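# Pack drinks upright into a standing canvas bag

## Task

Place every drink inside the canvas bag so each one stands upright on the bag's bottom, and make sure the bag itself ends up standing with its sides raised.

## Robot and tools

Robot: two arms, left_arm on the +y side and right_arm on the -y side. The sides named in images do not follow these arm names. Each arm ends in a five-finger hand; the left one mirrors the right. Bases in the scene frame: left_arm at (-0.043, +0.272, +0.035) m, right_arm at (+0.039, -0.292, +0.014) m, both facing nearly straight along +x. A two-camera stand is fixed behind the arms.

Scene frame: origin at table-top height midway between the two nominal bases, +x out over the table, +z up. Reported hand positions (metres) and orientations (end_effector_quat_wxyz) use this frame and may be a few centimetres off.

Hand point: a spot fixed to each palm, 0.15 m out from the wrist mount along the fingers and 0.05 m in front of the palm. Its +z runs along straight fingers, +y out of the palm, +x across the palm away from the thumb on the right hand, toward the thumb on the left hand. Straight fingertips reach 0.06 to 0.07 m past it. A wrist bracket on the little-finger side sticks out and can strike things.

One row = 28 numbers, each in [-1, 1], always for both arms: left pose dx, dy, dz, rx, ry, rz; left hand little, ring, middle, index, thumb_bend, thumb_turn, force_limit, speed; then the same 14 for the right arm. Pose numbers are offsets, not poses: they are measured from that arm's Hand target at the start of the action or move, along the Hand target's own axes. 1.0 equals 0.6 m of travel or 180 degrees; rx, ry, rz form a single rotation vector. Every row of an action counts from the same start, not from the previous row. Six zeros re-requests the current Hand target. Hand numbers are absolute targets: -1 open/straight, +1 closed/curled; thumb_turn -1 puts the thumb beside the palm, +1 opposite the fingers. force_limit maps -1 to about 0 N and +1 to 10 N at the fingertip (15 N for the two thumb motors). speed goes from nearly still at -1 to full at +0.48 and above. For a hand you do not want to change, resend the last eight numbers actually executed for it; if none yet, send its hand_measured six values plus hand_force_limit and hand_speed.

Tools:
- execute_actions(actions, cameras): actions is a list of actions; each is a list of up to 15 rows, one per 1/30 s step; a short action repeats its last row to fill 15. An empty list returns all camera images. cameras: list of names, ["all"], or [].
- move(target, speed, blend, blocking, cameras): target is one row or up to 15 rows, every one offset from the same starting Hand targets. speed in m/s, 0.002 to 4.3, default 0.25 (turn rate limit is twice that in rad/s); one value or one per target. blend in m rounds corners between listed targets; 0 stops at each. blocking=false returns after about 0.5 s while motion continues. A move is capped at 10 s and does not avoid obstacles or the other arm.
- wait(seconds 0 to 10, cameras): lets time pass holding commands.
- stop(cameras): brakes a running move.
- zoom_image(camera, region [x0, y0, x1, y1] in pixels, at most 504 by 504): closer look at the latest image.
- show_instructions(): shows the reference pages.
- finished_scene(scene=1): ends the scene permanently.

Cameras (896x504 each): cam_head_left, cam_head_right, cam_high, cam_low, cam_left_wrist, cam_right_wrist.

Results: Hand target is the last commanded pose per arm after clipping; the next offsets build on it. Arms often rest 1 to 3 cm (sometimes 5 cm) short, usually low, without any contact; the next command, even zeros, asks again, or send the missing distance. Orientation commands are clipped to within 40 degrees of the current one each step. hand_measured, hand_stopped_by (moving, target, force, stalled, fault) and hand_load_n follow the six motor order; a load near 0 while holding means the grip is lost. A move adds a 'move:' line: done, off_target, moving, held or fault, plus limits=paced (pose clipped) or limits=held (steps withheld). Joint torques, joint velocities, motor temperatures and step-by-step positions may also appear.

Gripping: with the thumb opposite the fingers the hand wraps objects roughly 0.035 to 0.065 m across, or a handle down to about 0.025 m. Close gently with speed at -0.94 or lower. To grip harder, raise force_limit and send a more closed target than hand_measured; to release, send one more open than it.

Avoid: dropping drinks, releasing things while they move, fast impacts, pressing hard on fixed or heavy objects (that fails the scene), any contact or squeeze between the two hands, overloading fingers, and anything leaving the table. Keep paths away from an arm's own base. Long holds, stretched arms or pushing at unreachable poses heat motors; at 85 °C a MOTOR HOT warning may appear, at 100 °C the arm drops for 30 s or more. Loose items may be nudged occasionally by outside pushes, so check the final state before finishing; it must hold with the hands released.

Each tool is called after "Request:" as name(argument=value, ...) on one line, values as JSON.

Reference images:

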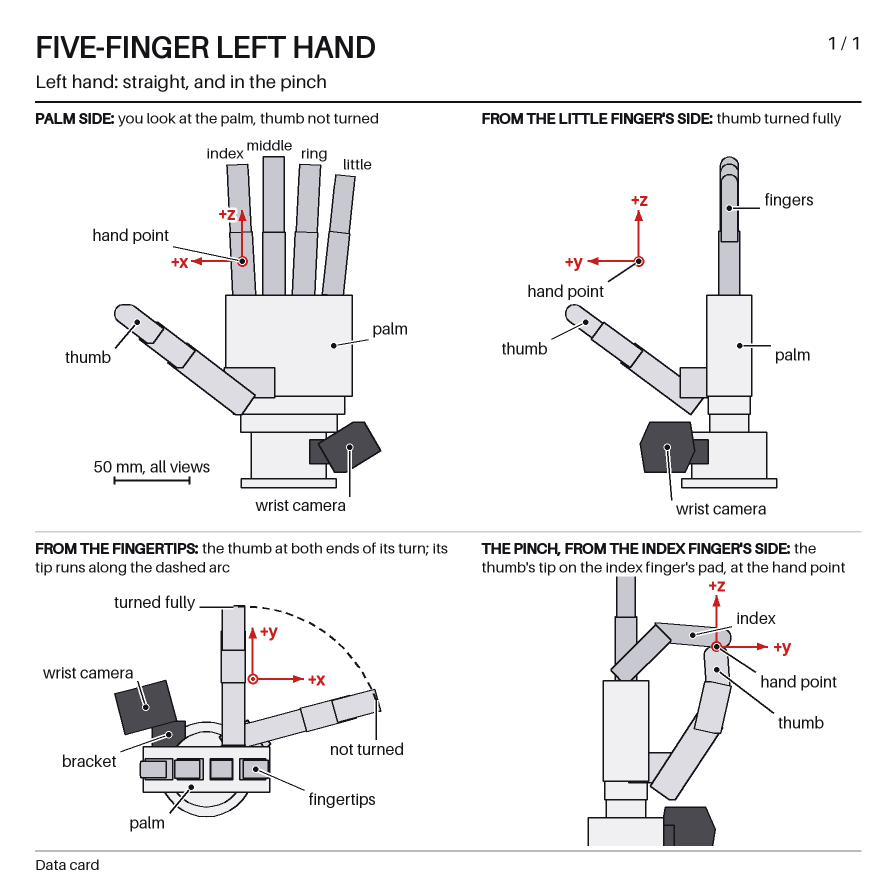

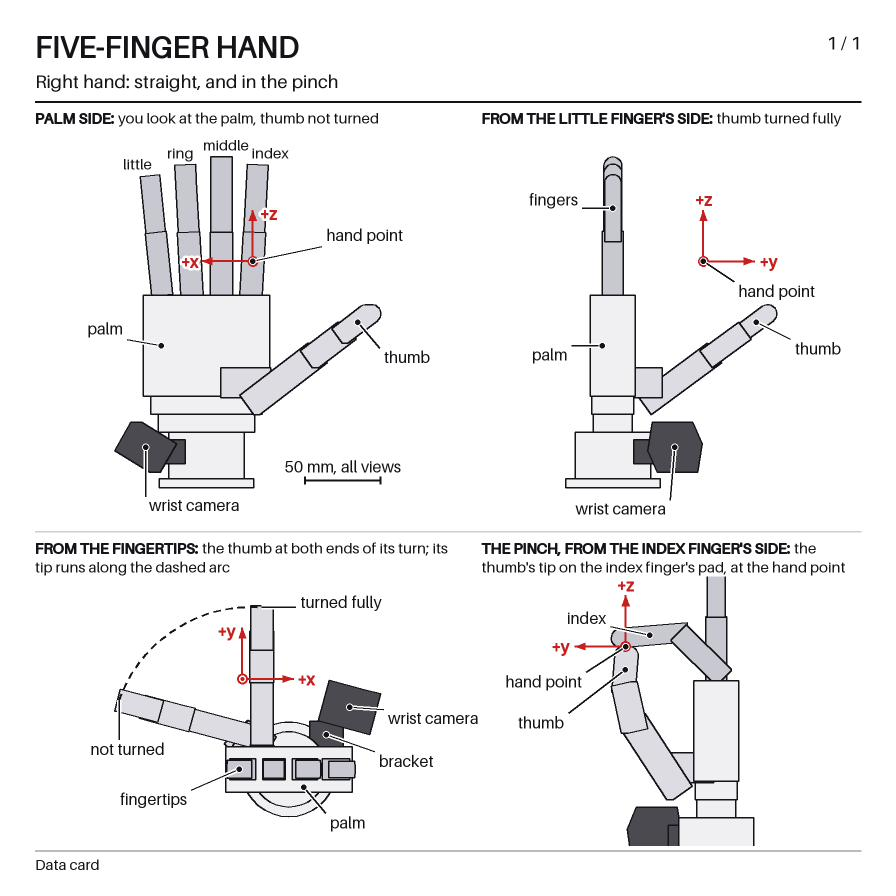

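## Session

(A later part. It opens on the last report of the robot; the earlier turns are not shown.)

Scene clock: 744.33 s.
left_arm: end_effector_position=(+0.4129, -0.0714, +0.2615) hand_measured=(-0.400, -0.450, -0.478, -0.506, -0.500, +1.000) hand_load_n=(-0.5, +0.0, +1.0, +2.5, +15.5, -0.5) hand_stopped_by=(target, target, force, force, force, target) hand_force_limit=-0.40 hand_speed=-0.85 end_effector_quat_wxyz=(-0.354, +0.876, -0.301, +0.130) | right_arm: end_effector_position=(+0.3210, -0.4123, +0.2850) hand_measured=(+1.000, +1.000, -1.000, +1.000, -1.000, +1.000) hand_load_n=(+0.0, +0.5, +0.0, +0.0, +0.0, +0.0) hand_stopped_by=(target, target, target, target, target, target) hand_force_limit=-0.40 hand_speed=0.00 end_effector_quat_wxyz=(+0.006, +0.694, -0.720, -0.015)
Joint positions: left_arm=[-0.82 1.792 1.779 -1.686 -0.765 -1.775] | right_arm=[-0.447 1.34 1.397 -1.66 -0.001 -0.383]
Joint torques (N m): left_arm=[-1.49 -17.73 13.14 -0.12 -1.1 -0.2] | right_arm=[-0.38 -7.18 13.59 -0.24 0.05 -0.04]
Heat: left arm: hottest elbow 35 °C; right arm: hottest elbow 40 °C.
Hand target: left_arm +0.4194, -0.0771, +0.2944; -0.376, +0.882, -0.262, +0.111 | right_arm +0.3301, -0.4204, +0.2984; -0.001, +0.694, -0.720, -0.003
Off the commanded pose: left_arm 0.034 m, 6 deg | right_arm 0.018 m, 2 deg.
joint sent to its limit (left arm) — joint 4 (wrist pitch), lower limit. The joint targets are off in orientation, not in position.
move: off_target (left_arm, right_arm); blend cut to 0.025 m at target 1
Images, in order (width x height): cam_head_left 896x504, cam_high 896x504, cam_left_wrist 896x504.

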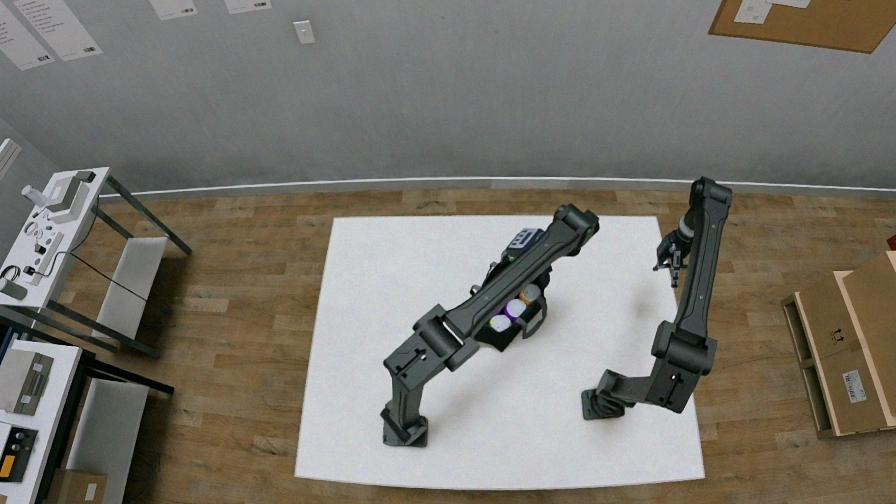

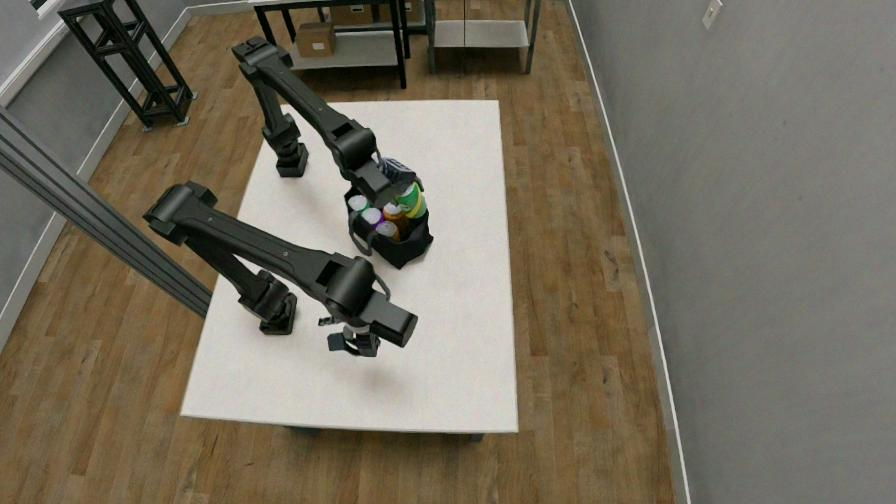

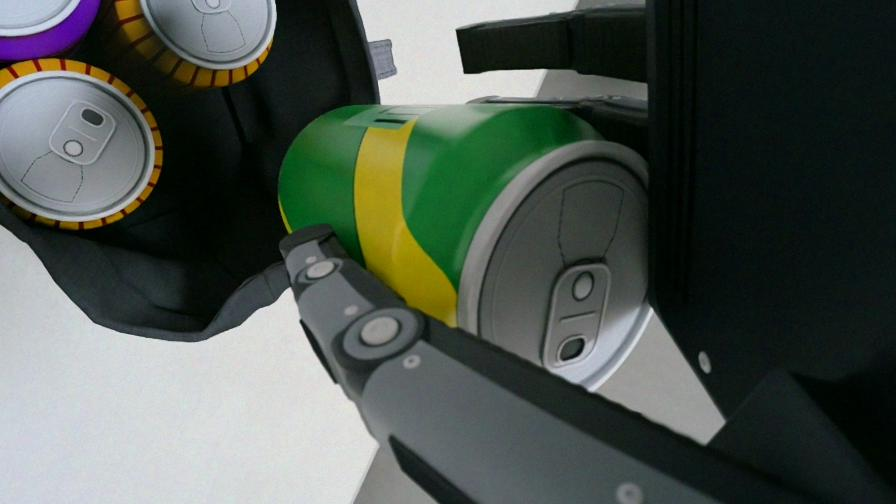

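Request:
move(target=[[-0.0234, 0.1297, 0.1281, 0, 0, 0, -0.4, -0.45, -0.2, -0.2, 0.3, 1, -0.4, -0.85, 0, 0, 0, 0, 0, 0, 1, 1, -1, 1, -1, 1, -0.4, 0]], speed=0.12, cameras=["cam_head_left", "cam_high", "cam_left_wrist"])

Request:
zoom_image(camera="cam_high", region=[330, 140, 470, 280])

Scene clock: 751.43 s.
left_arm: end_effector_position=(+0.4050, -0.0606, +0.1713) hand_measured=(-0.400, -0.450, -0.478, -0.506, -0.500, +1.000) hand_load_n=(+0.0, +0.0, +0.0, +2.5, +15.5, +0.0) hand_stopped_by=(target, target, force, force, force, target) hand_force_limit=-0.40 hand_speed=-0.85 end_effector_quat_wxyz=(-0.381, +0.880, -0.271, +0.090) | right_arm: end_effector_position=(+0.3210, -0.4123, +0.2850) hand_measured=(+1.000, +1.000, -1.000, +1.000, -1.000, +1.000) hand_load_n=(+0.0, +0.0, +0.0, +0.0, +0.0, +0.0) hand_stopped_by=(target, target, target, target, target, target) hand_force_limit=-0.40 hand_speed=0.00 end_effector_quat_wxyz=(+0.006, +0.694, -0.720, -0.015)
Joint positions: left_arm=[-0.824 1.874 1.649 -1.632 -0.762 -1.907] | right_arm=[-0.447 1.34 1.397 -1.66 -0.001 -0.383]
Joint torques (N m): left_arm=[-2.02 -17.38 9.77 0.17 -1.05 -0.18] | right_arm=[-0.85 -7.65 13.53 -0.24 0.06 -0.07]
Heat: left arm: hottest elbow 35 °C; right arm: hottest elbow 41 °C.
Hand target: left_arm +0.4082, -0.0681, +0.1850; -0.376, +0.882, -0.263, +0.111 | right_arm +0.3301, -0.4204, +0.2984; -0.001, +0.694, -0.720, -0.003
Off the commanded pose: left_arm 0.016 m, 3 deg | right_arm 0.018 m, 2 deg.
move: off_target (left_arm, right_arm)
Images, in order (width x height): cam_head_left 896x504, cam_high 896x504, cam_left_wrist 896x504.

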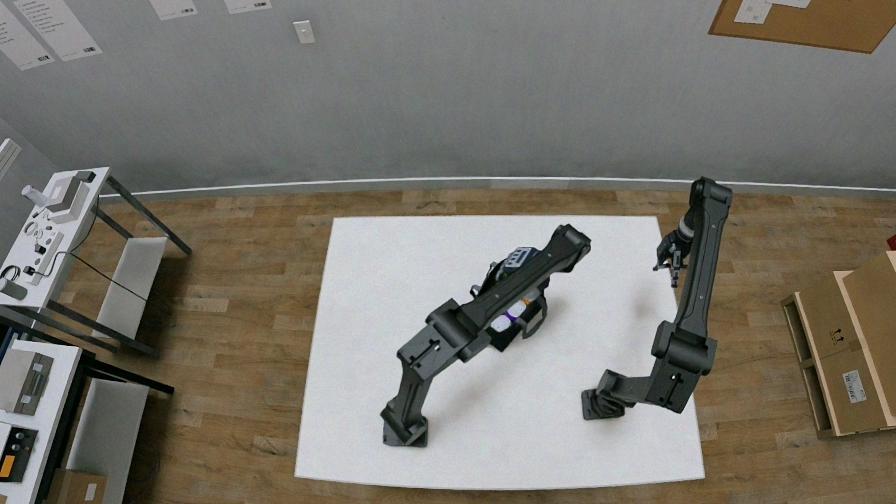

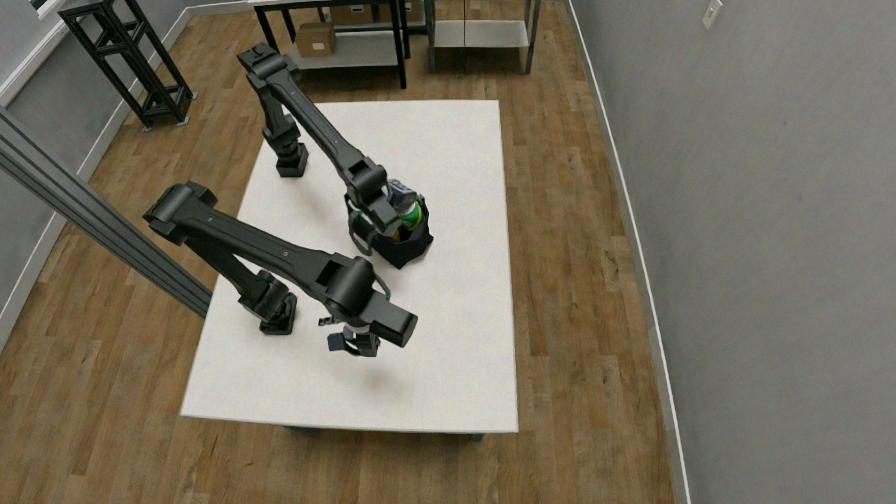

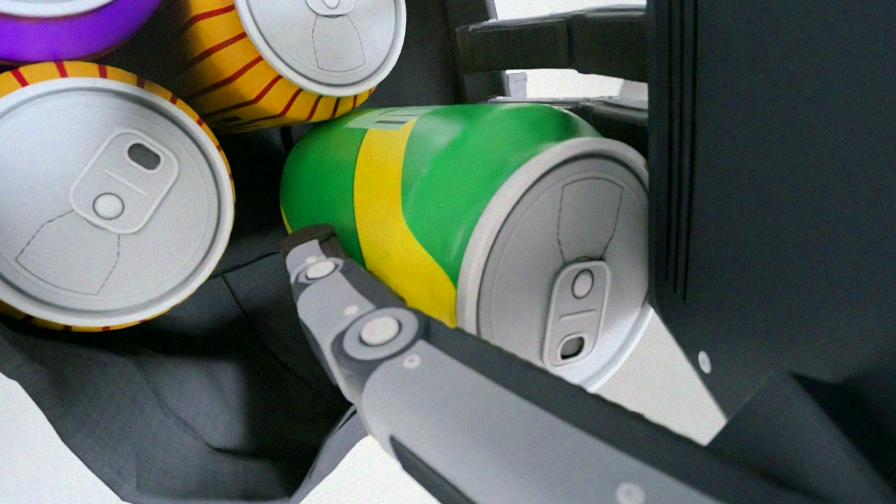

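Scaled by 3.600.

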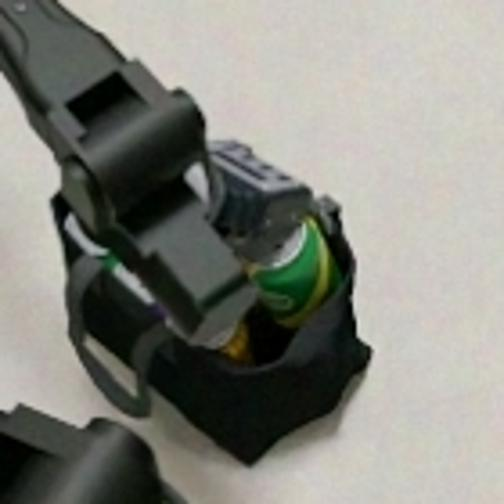

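Request:
move(target=[[0.013, 0.0063, 0.0174, -0.033, 0, 0, -0.4, -0.45, -0.2, -0.2, 0.3, 1, -0.4, -0.85, 0, 0, 0, 0, 0, 0, 1, 1, -1, 1, -1, 1, -0.4, 0], [0.013, 0.0513, 0.0598, -0.033, 0, 0, -0.4, -0.45, -0.2, -0.2, 0.3, 1, -0.4, -0.85, 0, 0, 0, 0, 0, 0, 1, 1, -1, 1, -1, 1, -0.4, 0]], speed=0.08, cameras=["cam_high", "cam_left_wrist"])

Request:
zoom_image(camera="cam_high", region=[330, 140, 470, 280])

Scene clock: 758.63 s.
left_arm: end_effector_position=(+0.4136, -0.0655, +0.1476) hand_measured=(-0.400, -0.450, -0.478, -0.506, -0.500, +1.000) hand_load_n=(+1.0, +0.0, +0.5, +3.0, +15.5, -0.5) hand_stopped_by=(target, target, force, force, force, target) hand_force_limit=-0.40 hand_speed=-0.85 end_effector_quat_wxyz=(-0.339, +0.893, -0.280, +0.092) | right_arm: end_effector_position=(+0.3210, -0.4123, +0.2850) hand_measured=(+1.000, +1.000, -1.000, +1.000, -1.000, +1.000) hand_load_n=(+0.0, +0.0, +0.0, +0.0, +0.0, +0.0) hand_stopped_by=(target, target, target, target, target, target) hand_force_limit=-0.40 hand_speed=0.00 end_effector_quat_wxyz=(+0.006, +0.694, -0.720, -0.015)
Joint positions: left_arm=[-0.792 1.866 1.598 -1.489 -0.697 -1.818] | right_arm=[-0.447 1.34 1.397 -1.66 -0.001 -0.383]
Joint torques (N m): left_arm=[-1.08 -15.79 7.57 1.44 -0.04 -0.22] | right_arm=[-0.79 -7.47 13.33 -0.16 0.06 -0.06]
Heat: left arm: hottest elbow 35 °C; right arm: hottest elbow 42 °C.
Hand target: left_arm +0.4173, -0.0684, +0.1380; -0.329, +0.900, -0.268, +0.097 | right_arm +0.3301, -0.4204, +0.2984; -0.001, +0.694, -0.720, -0.003
Off the commanded pose: left_arm 0.011 m, 2 deg | right_arm 0.018 m, 2 deg.
move: off_target (left_arm, right_arm)
Images, in order (width x height): cam_high 896x504, cam_left_wrist 896x504.

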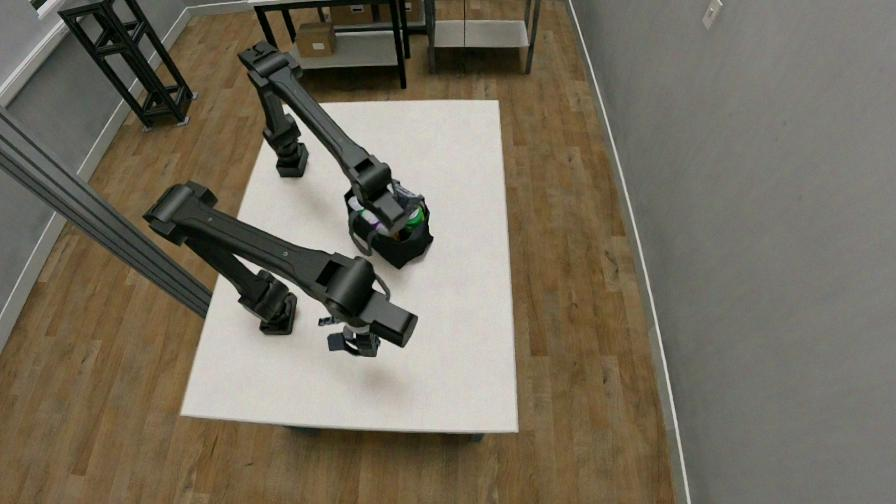

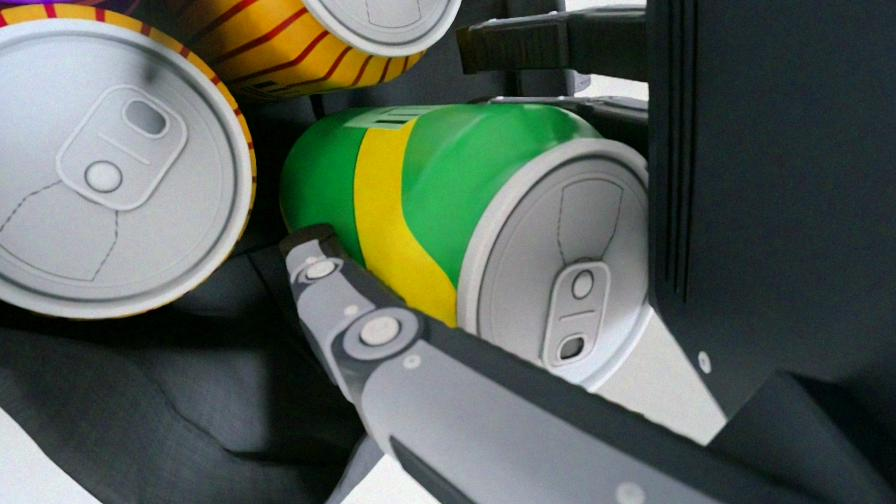

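Scaled by 3.600.

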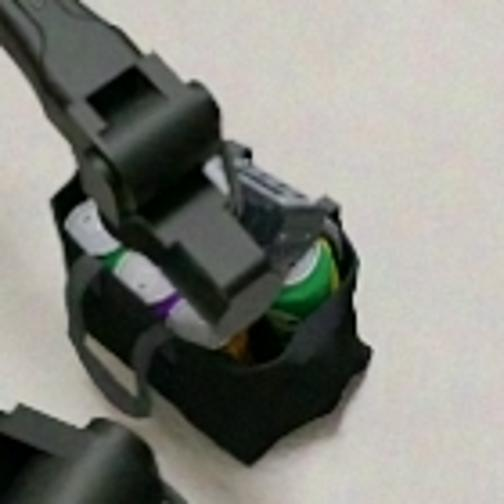

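Request:
move(target=[[-0.0062, 0.0395, 0.0538, 0, 0, 0, -0.4, -0.45, -0.2, -0.2, 0.3, 1, -0.4, -0.85, 0, 0, 0, 0, 0, 0, 1, 1, -1, 1, -1, 1, -0.4, 0]], speed=0.07, cameras=["cam_head_left", "cam_high", "cam_left_wrist"])

Request:
zoom_image(camera="cam_high", region=[330, 140, 470, 280])

Scene clock: 762.80 s.
left_arm: end_effector_position=(+0.4155, -0.0614, +0.1461) hand_measured=(-0.400, -0.450, -0.478, -0.506, -0.500, +1.000) hand_load_n=(+3.0, +0.0, +2.0, +2.5, +16.0, -1.0) hand_stopped_by=(target, target, force, force, force, target) hand_force_limit=-0.40 hand_speed=-0.85 end_effector_quat_wxyz=(-0.340, +0.888, -0.285, +0.116) | right_arm: end_effector_position=(+0.3210, -0.4123, +0.2850) hand_measured=(+1.000, +1.000, -1.000, +1.000, -1.000, +1.000) hand_load_n=(+0.0, +0.0, +0.0, +0.0, +0.0, +0.0) hand_stopped_by=(target, target, target, target, target, target) hand_force_limit=-0.40 hand_speed=0.00 end_effector_quat_wxyz=(+0.006, +0.694, -0.720, -0.015)
Joint positions: left_arm=[-0.792 1.833 1.539 -1.41 -0.726 -1.788] | right_arm=[-0.447 1.34 1.397 -1.66 -0.001 -0.383]
Joint torques (N m): left_arm=[-0.91 -11.22 5.56 2.28 1.09 -0.49] | right_arm=[-0.5 -7.47 13.52 -0.21 0.07 -0.06]
Heat: left arm: hottest elbow 34 °C; right arm: hottest elbow 42 °C.
Hand target: left_arm +0.4155, -0.0641, +0.0980; -0.329, +0.900, -0.268, +0.097 | right_arm +0.3301, -0.4204, +0.2984; -0.001, +0.694, -0.720, -0.003
Off the commanded pose: left_arm 0.048 m, 3 deg | right_arm 0.018 m, 2 deg.
move: off_target (left_arm, right_arm)
Images, in order (width x height): cam_head_left 896x504, cam_high 896x504, cam_left_wrist 896x504.

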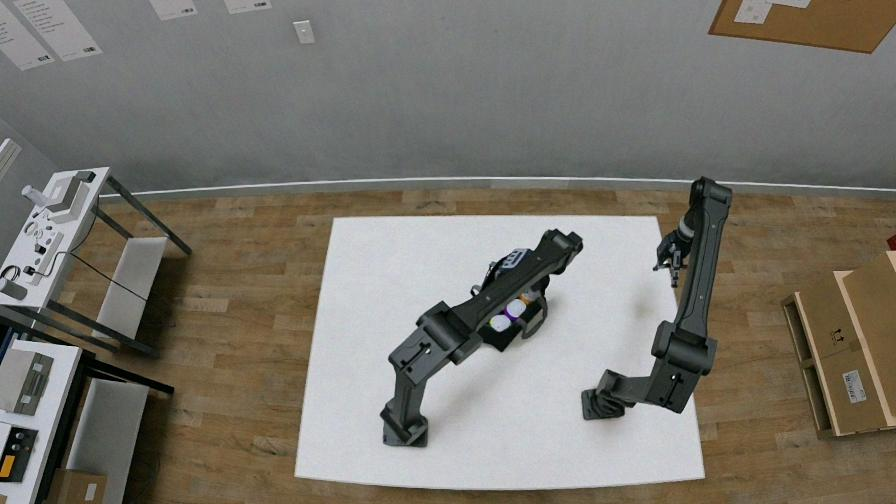

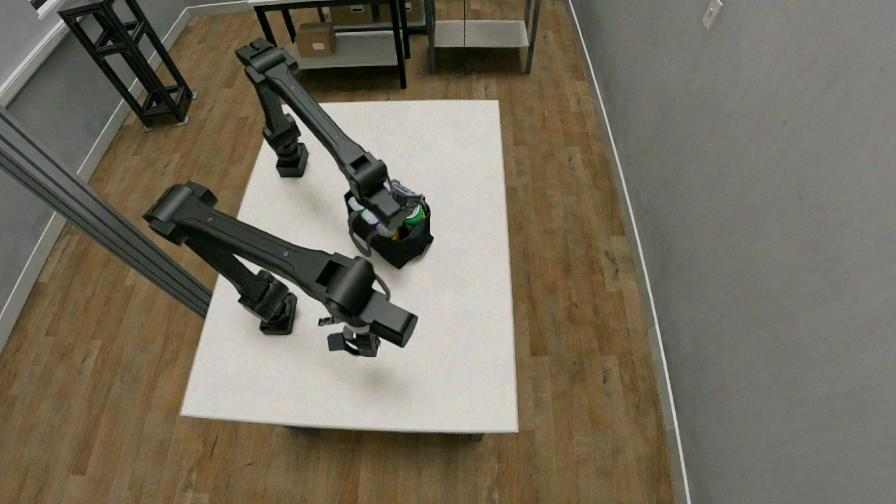

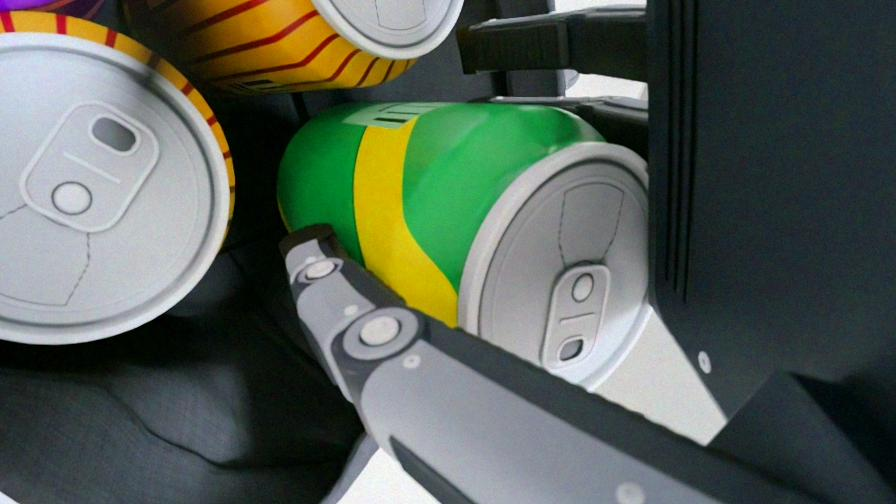

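Scaled by 3.600.

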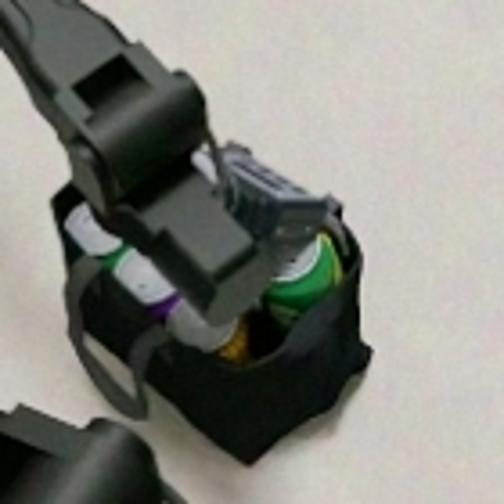

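Request:
move(target=[[0.0027, -0.0905, -0.0981, 0, 0.0214, 0.0255, -1, -1, -0.2, -0.2, 0.3, 1, -0.4, -0.85, 0, 0, 0, 0, 0, 0, 1, 1, -1, 1, -1, 1, -0.4, 0], [0.0027, -0.047, -0.0463, 0, 0.0214, 0.0255, -1, -1, -0.2, -0.2, 0.3, 1, -0.4, -0.85, 0, 0, 0, 0, 0, 0, 1, 1, -1, 1, -1, 1, -0.4, 0]], speed=0.08, cameras=["cam_high", "cam_left_wrist"])

Request:
zoom_image(camera="cam_high", region=[330, 140, 470, 280])

Scene clock: 770.63 s.
left_arm: end_effector_position=(+0.4099, -0.0622, +0.1295) hand_measured=(-1.000, -1.000, -0.478, -0.506, -0.500, +1.000) hand_load_n=(+0.0, +0.0, +0.5, +3.5, +15.0, -0.5) hand_stopped_by=(target, target, force, force, force, target) hand_force_limit=-0.40 hand_speed=-0.85 end_effector_quat_wxyz=(-0.325, +0.884, -0.320, +0.102) | right_arm: end_effector_position=(+0.3210, -0.4123, +0.2850) hand_measured=(+1.000, +1.000, -1.000, +1.000, -1.000, +1.000) hand_load_n=(+0.0, +0.0, +0.0, +0.0, +0.0, +0.0) hand_stopped_by=(target, target, target, target, target, target) hand_force_limit=-0.40 hand_speed=0.00 end_effector_quat_wxyz=(+0.006, +0.694, -0.720, -0.015)
Joint positions: left_arm=[-0.783 1.832 1.505 -1.348 -0.689 -1.69] | right_arm=[-0.447 1.34 1.397 -1.66 -0.001 -0.383]
Joint torques (N m): left_arm=[-0.73 -16.32 9.52 0.77 -0.99 -0.01] | right_arm=[-0.79 -7.3 13.5 -0.35 0.05 -0.05]
Heat: left arm: hottest elbow 34 °C; right arm: hottest elbow 43 °C.
Hand target: left_arm +0.4189, -0.0620, +0.1374; -0.324, +0.885, -0.314, +0.114 | right_arm +0.3301, -0.4204, +0.2984; -0.001, +0.694, -0.720, -0.003
Off the commanded pose: left_arm 0.012 m, 2 deg | right_arm 0.018 m, 2 deg.
move: off_target (left_arm, right_arm)
Images, in order (width x height): cam_high 896x504, cam_left_wrist 896x504.

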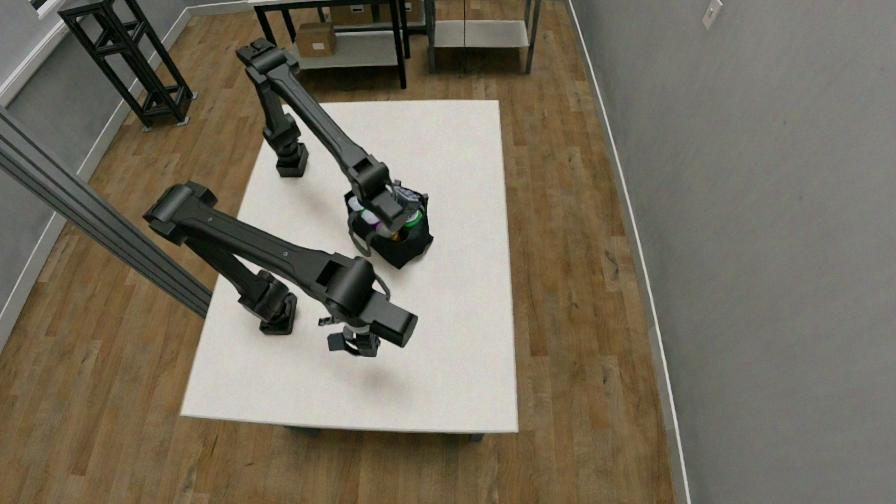

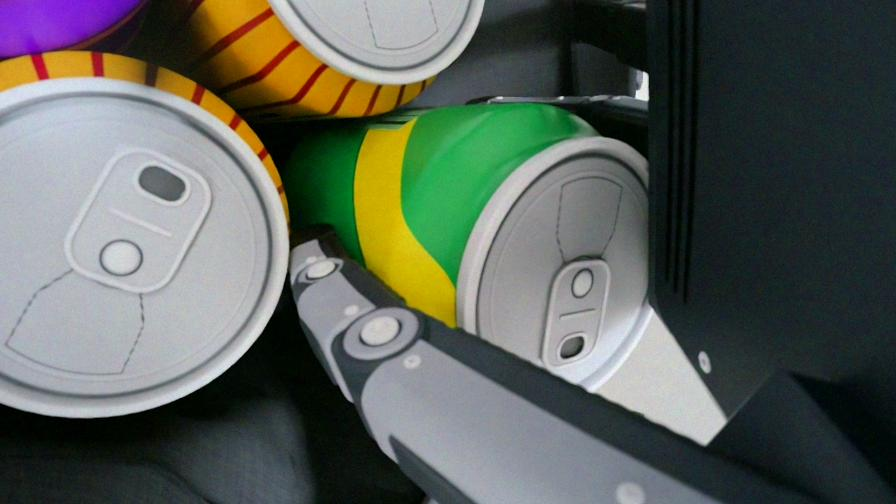

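Scaled by 3.600.

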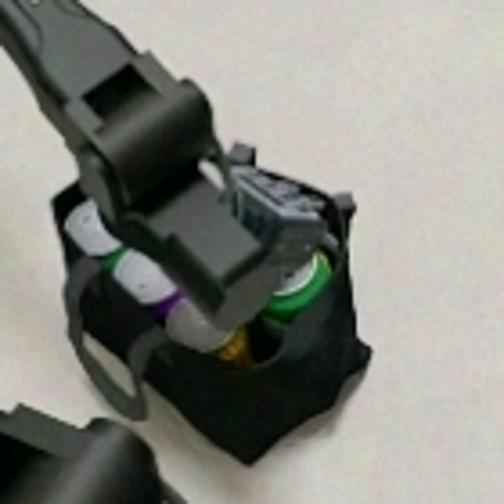

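Request:
move(target=[[0.0137, -0.026, -0.0217, 0, 0, 0, -1, -1, -0.2, -0.2, 0.3, 1, -0.4, -0.85, 0, 0, 0, 0, 0, 0, 1, 1, -1, 1, -1, 1, -0.4, 0], [0.0085, 0.0367, 0.0507, 0, 0, 0, -1, -1, -0.2, -0.2, 0.3, 1, -0.4, -0.85, 0, 0, 0, 0, 0, 0, 1, 1, -1, 1, -1, 1, -0.4, 0]], speed=0.08, cameras=["cam_high", "cam_left_wrist"])

Request:
zoom_image(camera="cam_high", region=[330, 140, 470, 280])

Scene clock: 774.37 s.
left_arm: end_effector_position=(+0.4135, -0.0622, +0.1028) hand_measured=(-1.000, -1.000, -0.478, -0.506, -0.500, +1.000) hand_load_n=(+0.0, +0.0, +3.5, +2.0, +15.5, -1.0) hand_stopped_by=(target, target, force, force, force, target) hand_force_limit=-0.40 hand_speed=-0.85 end_effector_quat_wxyz=(-0.324, +0.882, -0.326, +0.104) | right_arm: end_effector_position=(+0.3210, -0.4123, +0.2850) hand_measured=(+1.000, +1.000, -1.000, +1.000, -1.000, +1.000) hand_load_n=(+0.0, +0.0, +0.0, +0.0, +0.0, -0.5) hand_stopped_by=(target, target, target, target, target, target) hand_force_limit=-0.40 hand_speed=0.00 end_effector_quat_wxyz=(+0.006, +0.694, -0.720, -0.015)
Joint positions: left_arm=[-0.777 1.857 1.469 -1.272 -0.688 -1.668] | right_arm=[-0.447 1.34 1.397 -1.66 -0.001 -0.383]
Joint torques (N m): left_arm=[-0.73 -14.8 9.06 1.32 -1.02 -0.12] | right_arm=[-0.91 -7.77 13.49 -0.16 0.05 -0.07]
Heat: left arm: hottest elbow 34 °C; right arm: hottest elbow 43 °C.
Hand target: left_arm +0.4245, -0.0631, +0.0999; -0.324, +0.885, -0.315, +0.114 | right_arm +0.3301, -0.4204, +0.2984; -0.001, +0.694, -0.720, -0.003
Off the commanded pose: left_arm 0.011 m, 2 deg | right_arm 0.018 m, 2 deg.
move: off_target (left_arm, right_arm)
Images, in order (width x height): cam_high 896x504, cam_left_wrist 896x504.

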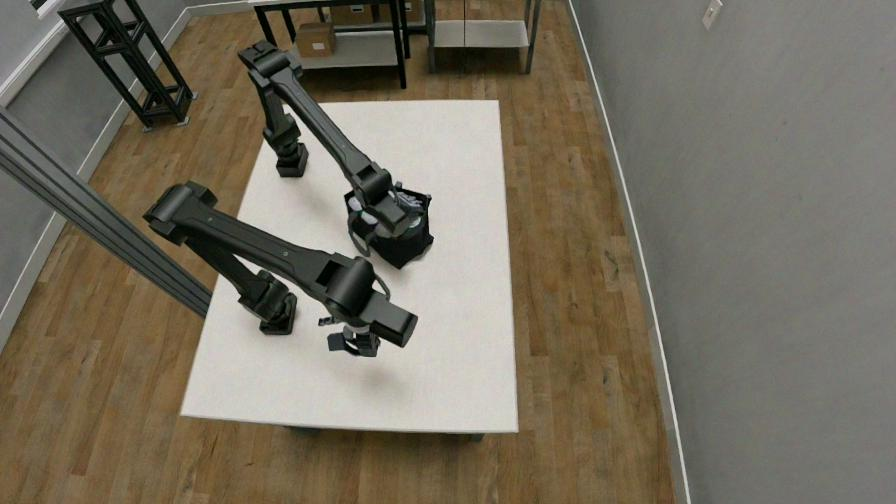

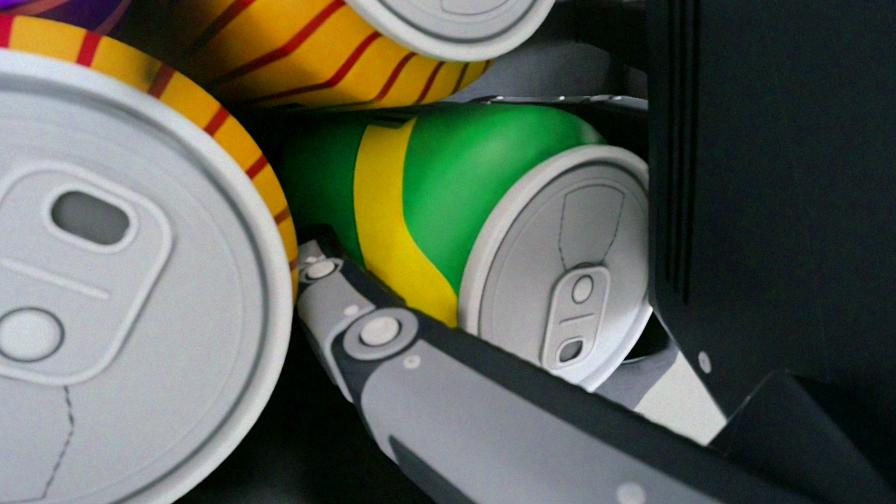

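Scaled by 3.600.

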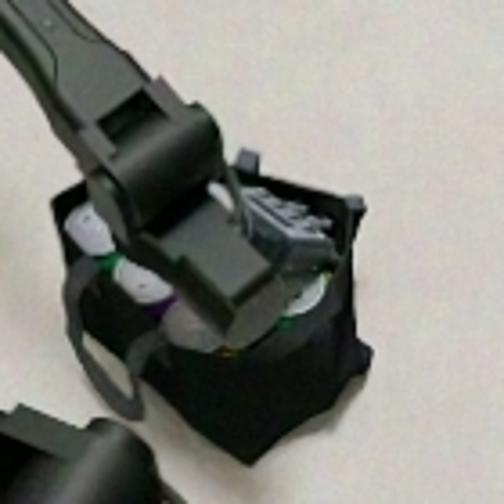

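Request:
move(target=[[0, 0.015, 0.0179, 0, 0, 0, -1, -1, -0.2, -0.2, 0.3, 1, -0.4, -0.85, 0, 0, 0, 0, 0, 0, 1, 1, -1, 1, -1, 1, -0.4, 0]], speed=0.06, cameras=["cam_left_wrist"])

Scene clock: 775.87 s.
left_arm: end_effector_position=(+0.4131, -0.0630, +0.0940) hand_measured=(-1.000, -1.000, -0.478, -0.506, -0.500, +1.000) hand_load_n=(+0.0, +0.0, +3.5, +1.5, +16.5, -1.0) hand_stopped_by=(target, target, force, force, force, target) hand_force_limit=-0.40 hand_speed=-0.85 end_effector_quat_wxyz=(-0.321, +0.883, -0.325, +0.105) | right_arm: end_effector_position=(+0.3210, -0.4123, +0.2850) hand_measured=(+1.000, +1.000, -1.000, +1.000, -1.000, +1.000) hand_load_n=(+0.0, +0.0, +0.0, +0.0, +0.0, +0.0) hand_stopped_by=(target, target, target, target, target, target) hand_force_limit=-0.40 hand_speed=0.00 end_effector_quat_wxyz=(+0.006, +0.694, -0.720, -0.015)
Joint positions: left_arm=[-0.777 1.864 1.453 -1.245 -0.685 -1.668] | right_arm=[-0.447 1.34 1.397 -1.66 -0.001 -0.383]
Joint torques (N m): left_arm=[-0.73 -14.27 8.77 1.54 -1.14 -0.12] | right_arm=[-0.5 -7.59 13.53 -0.2 0.04 -0.04]
Heat: left arm: hottest elbow 34 °C; right arm: hottest elbow 43 °C.
Hand target: left_arm +0.4246, -0.0630, +0.0859; -0.324, +0.885, -0.314, +0.114 | right_arm +0.3301, -0.4204, +0.2984; -0.001, +0.694, -0.720, -0.003
Off the commanded pose: left_arm 0.014 m, 2 deg | right_arm 0.018 m, 2 deg.
move: off_target (left_arm, right_arm)
Images, in order (width x height): cam_left_wrist 896x504.

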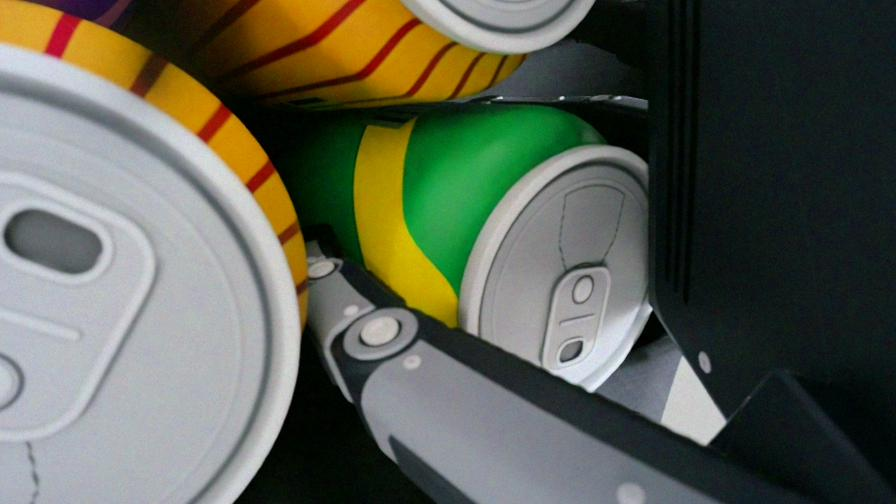

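Request:
move(target=[[0, -0.0075, -0.0089, 0, 0, 0, -1, -1, -0.6, -0.6, -0.8, 1, -0.4, -0.6, 0, 0, 0, 0, 0, 0, 1, 1, -1, 1, -1, 1, -0.4, 0], [0.0003, -0.1198, -0.1323, 0, 0, 0, -1, -1, -0.6, -0.6, -1, 1, -0.4, -0.6, 0, 0, 0, 0, 0, 0, 1, 1, -1, 1, -1, 1, -0.4, 0]], speed=[0.05, 0.1], cameras=["cam_high", "cam_left_wrist"])

Request:
zoom_image(camera="cam_high", region=[330, 140, 470, 280])

Scene clock: 780.33 s.
left_arm: end_effector_position=(+0.4146, -0.0554, +0.1686) hand_measured=(-1.000, -1.000, -0.600, -0.600, -1.000, +1.000) hand_load_n=(+0.0, +0.0, +0.0, +0.0, +0.0, +0.0) hand_stopped_by=(target, target, target, target, target, target) hand_force_limit=-0.40 hand_speed=-0.60 end_effector_quat_wxyz=(-0.331, +0.881, -0.322, +0.096) | right_arm: end_effector_position=(+0.3210, -0.4123, +0.2850) hand_measured=(+1.000, +1.000, -1.000, +1.000, -1.000, +1.000) hand_load_n=(+0.0, +0.0, +0.0, +0.0, +0.0, +0.0) hand_stopped_by=(target, target, target, target, target, target) hand_force_limit=-0.40 hand_speed=0.00 end_effector_quat_wxyz=(+0.006, +0.694, -0.720, -0.015)
Joint positions: left_arm=[-0.77 1.81 1.58 -1.452 -0.697 -1.675] | right_arm=[-0.447 1.34 1.397 -1.66 -0.001 -0.383]
Joint velocities: left_arm=[within noise] | right_arm=[-0.005 -0.044 -0.002 0.007 0.007 -0.037]
Joint torques (N m): left_arm=[-0.73 -16.73 13.14 -0.14 -0.69 0.03] | right_arm=[-0.79 -7.71 13.42 -0.14 0.04 -0.05]
Heat: left arm: hottest elbow 34 °C; right arm: hottest elbow 43 °C.
Hand target: left_arm +0.4272, -0.0604, +0.1929; -0.324, +0.885, -0.315, +0.114 | right_arm +0.3301, -0.4204, +0.2984; -0.001, +0.694, -0.720, -0.003
Off the commanded pose: left_arm 0.028 m, 2 deg | right_arm 0.018 m, 2 deg.
move: off_target (left_arm, right_arm); target 2's new numbers were sent with left_arm's hand 0.028 m and 2 deg from that target
Images, in order (width x height): cam_high 896x504, cam_left_wrist 896x504.

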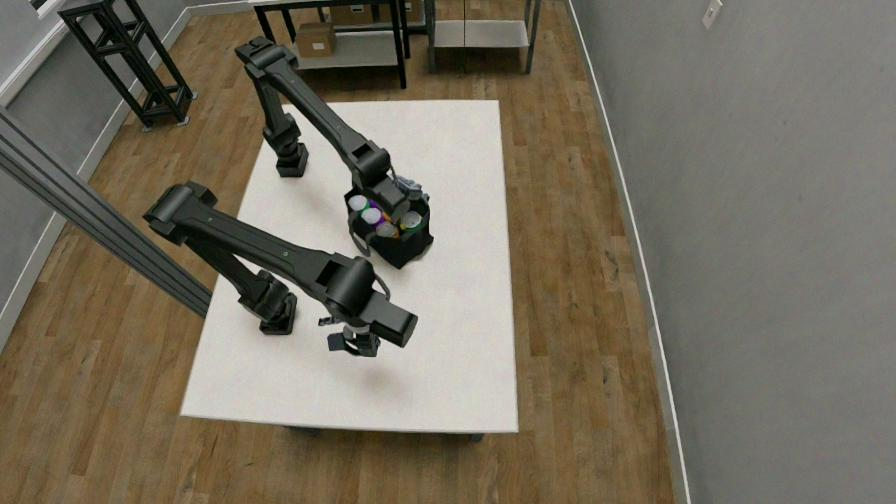

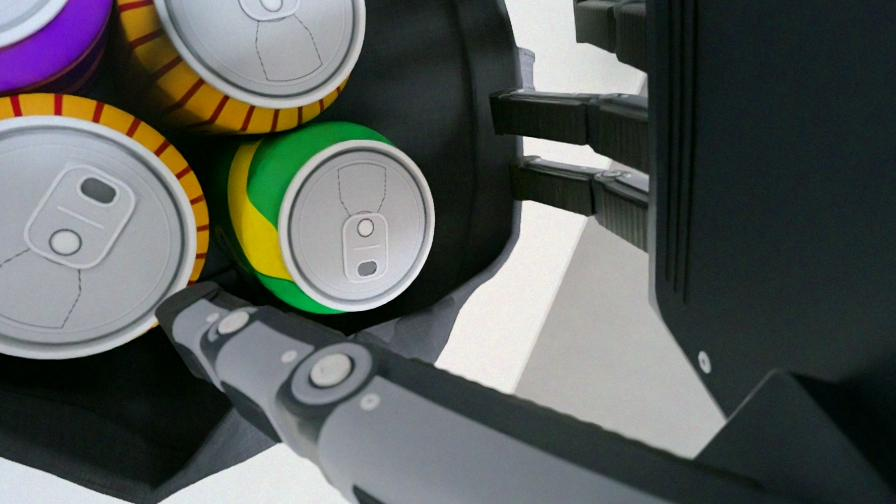

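Scaled by 3.600.

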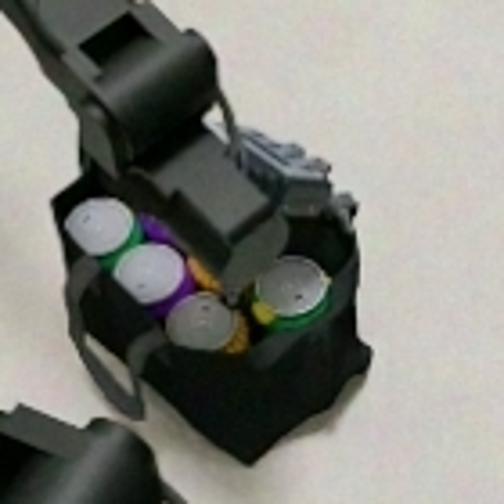

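Request:
move(target=[0.0007,-0.1554,-0.1733,0,0,0,-1,-1,-0.6,-0.6,-1,1,-0.4,-0.6,0,0,0,0,0,0,1,1,-1,1,-1,1,-0.4,0], speed=0.12, cameras=["cam_head_left","cam_high","cam_left_wrist"])

Scene clock: 784.50 s.
left_arm: end_effector_position=(+0.4237, -0.0572, +0.3089) hand_measured=(-1.000, -1.000, -0.600, -0.600, -1.000, +1.000) hand_load_n=(+0.0, +0.0, +0.0, +0.0, +0.0, +0.0) hand_stopped_by=(target, target, target, target, target, target) hand_force_limit=-0.40 hand_speed=-0.60 end_effector_quat_wxyz=(-0.316, +0.880, -0.331, +0.130) | right_arm: end_effector_position=(+0.3210, -0.4123, +0.2850) hand_measured=(+1.000, +1.000, -1.000, +1.000, -1.000, +1.000) hand_load_n=(+0.0, +0.0, +0.0, +0.0, +0.0, +0.0) hand_stopped_by=(target, target, target, target, target, target) hand_force_limit=-0.40 hand_speed=0.00 end_effector_quat_wxyz=(+0.006, +0.694, -0.720, -0.015)
Joint positions: left_arm=[-0.758 1.745 1.857 -1.685 -0.697 -1.604] | right_arm=[-0.447 1.34 1.397 -1.66 -0.001 -0.383]
Joint torques (N m): left_arm=[-0.67 -16.09 13.41 0.08 -0.59 0.03] | right_arm=[-0.73 -7.36 13.5 -0.27 0.06 -0.03]
Heat: left arm: hottest elbow 34 °C; right arm: hottest elbow 43 °C.
Hand target: left_arm +0.4304, -0.0575, +0.3325; -0.324, +0.885, -0.315, +0.114 | right_arm +0.3301, -0.4204, +0.2984; -0.001, +0.694, -0.720, -0.003
Off the commanded pose: left_arm 0.025 m, 3 deg | right_arm 0.018 m, 2 deg.
joint sent to its limit (left arm) — joint 4 (wrist pitch), lower limit. The joint targets are off in orientation, not in position.
move: off_target (left_arm, right_arm)
Images, in order (width x height): cam_head_left 896x504, cam_high 896x504, cam_left_wrist 896x504.

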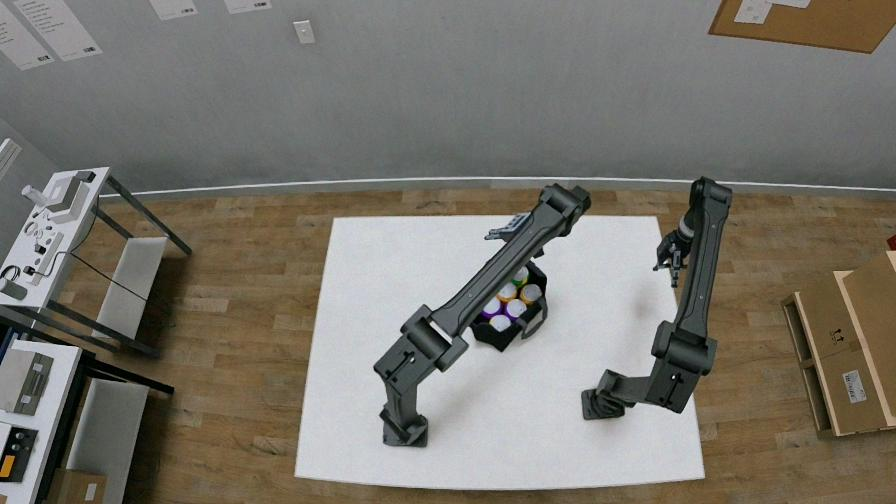

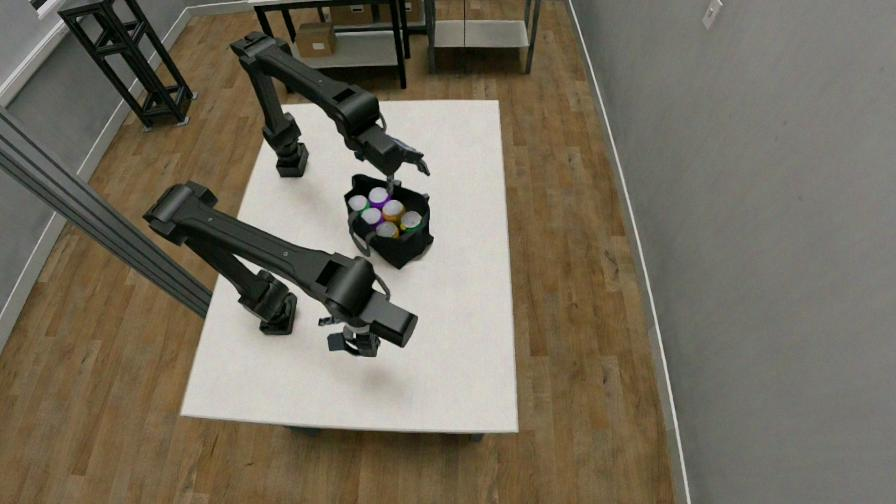

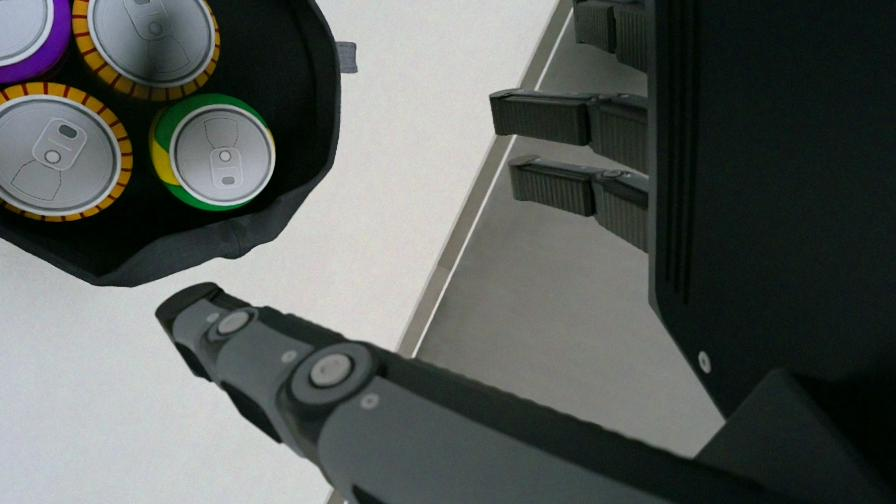

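Request:
zoom_image(camera="cam_high", region=[330, 140, 470, 280])

Request:
zoom_image(camera="cam_left_wrist", region=[0, 0, 400, 300])

Request:
zoom_image(camera="cam_head_left", region=[450, 225, 590, 365])

Scaled by 3.600.

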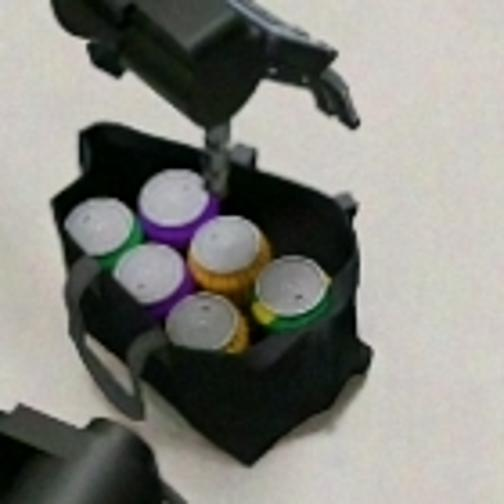

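Scaled by 1.260.

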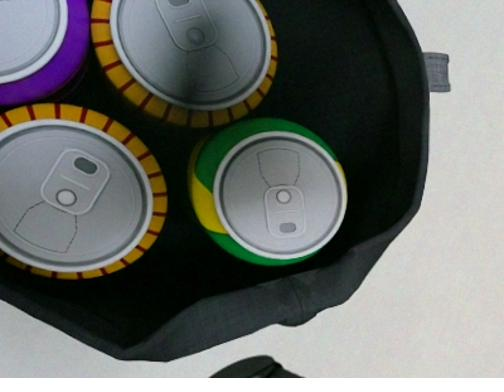

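Scaled by 3.600.

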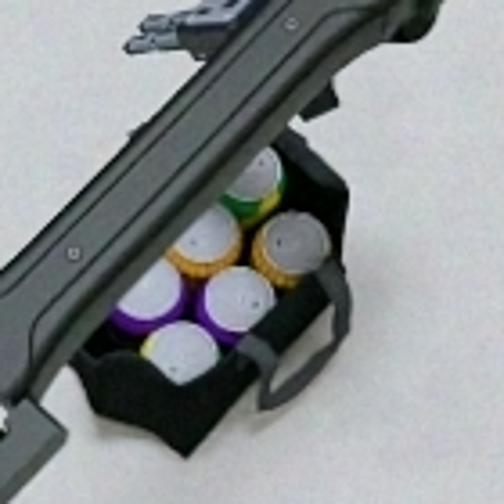

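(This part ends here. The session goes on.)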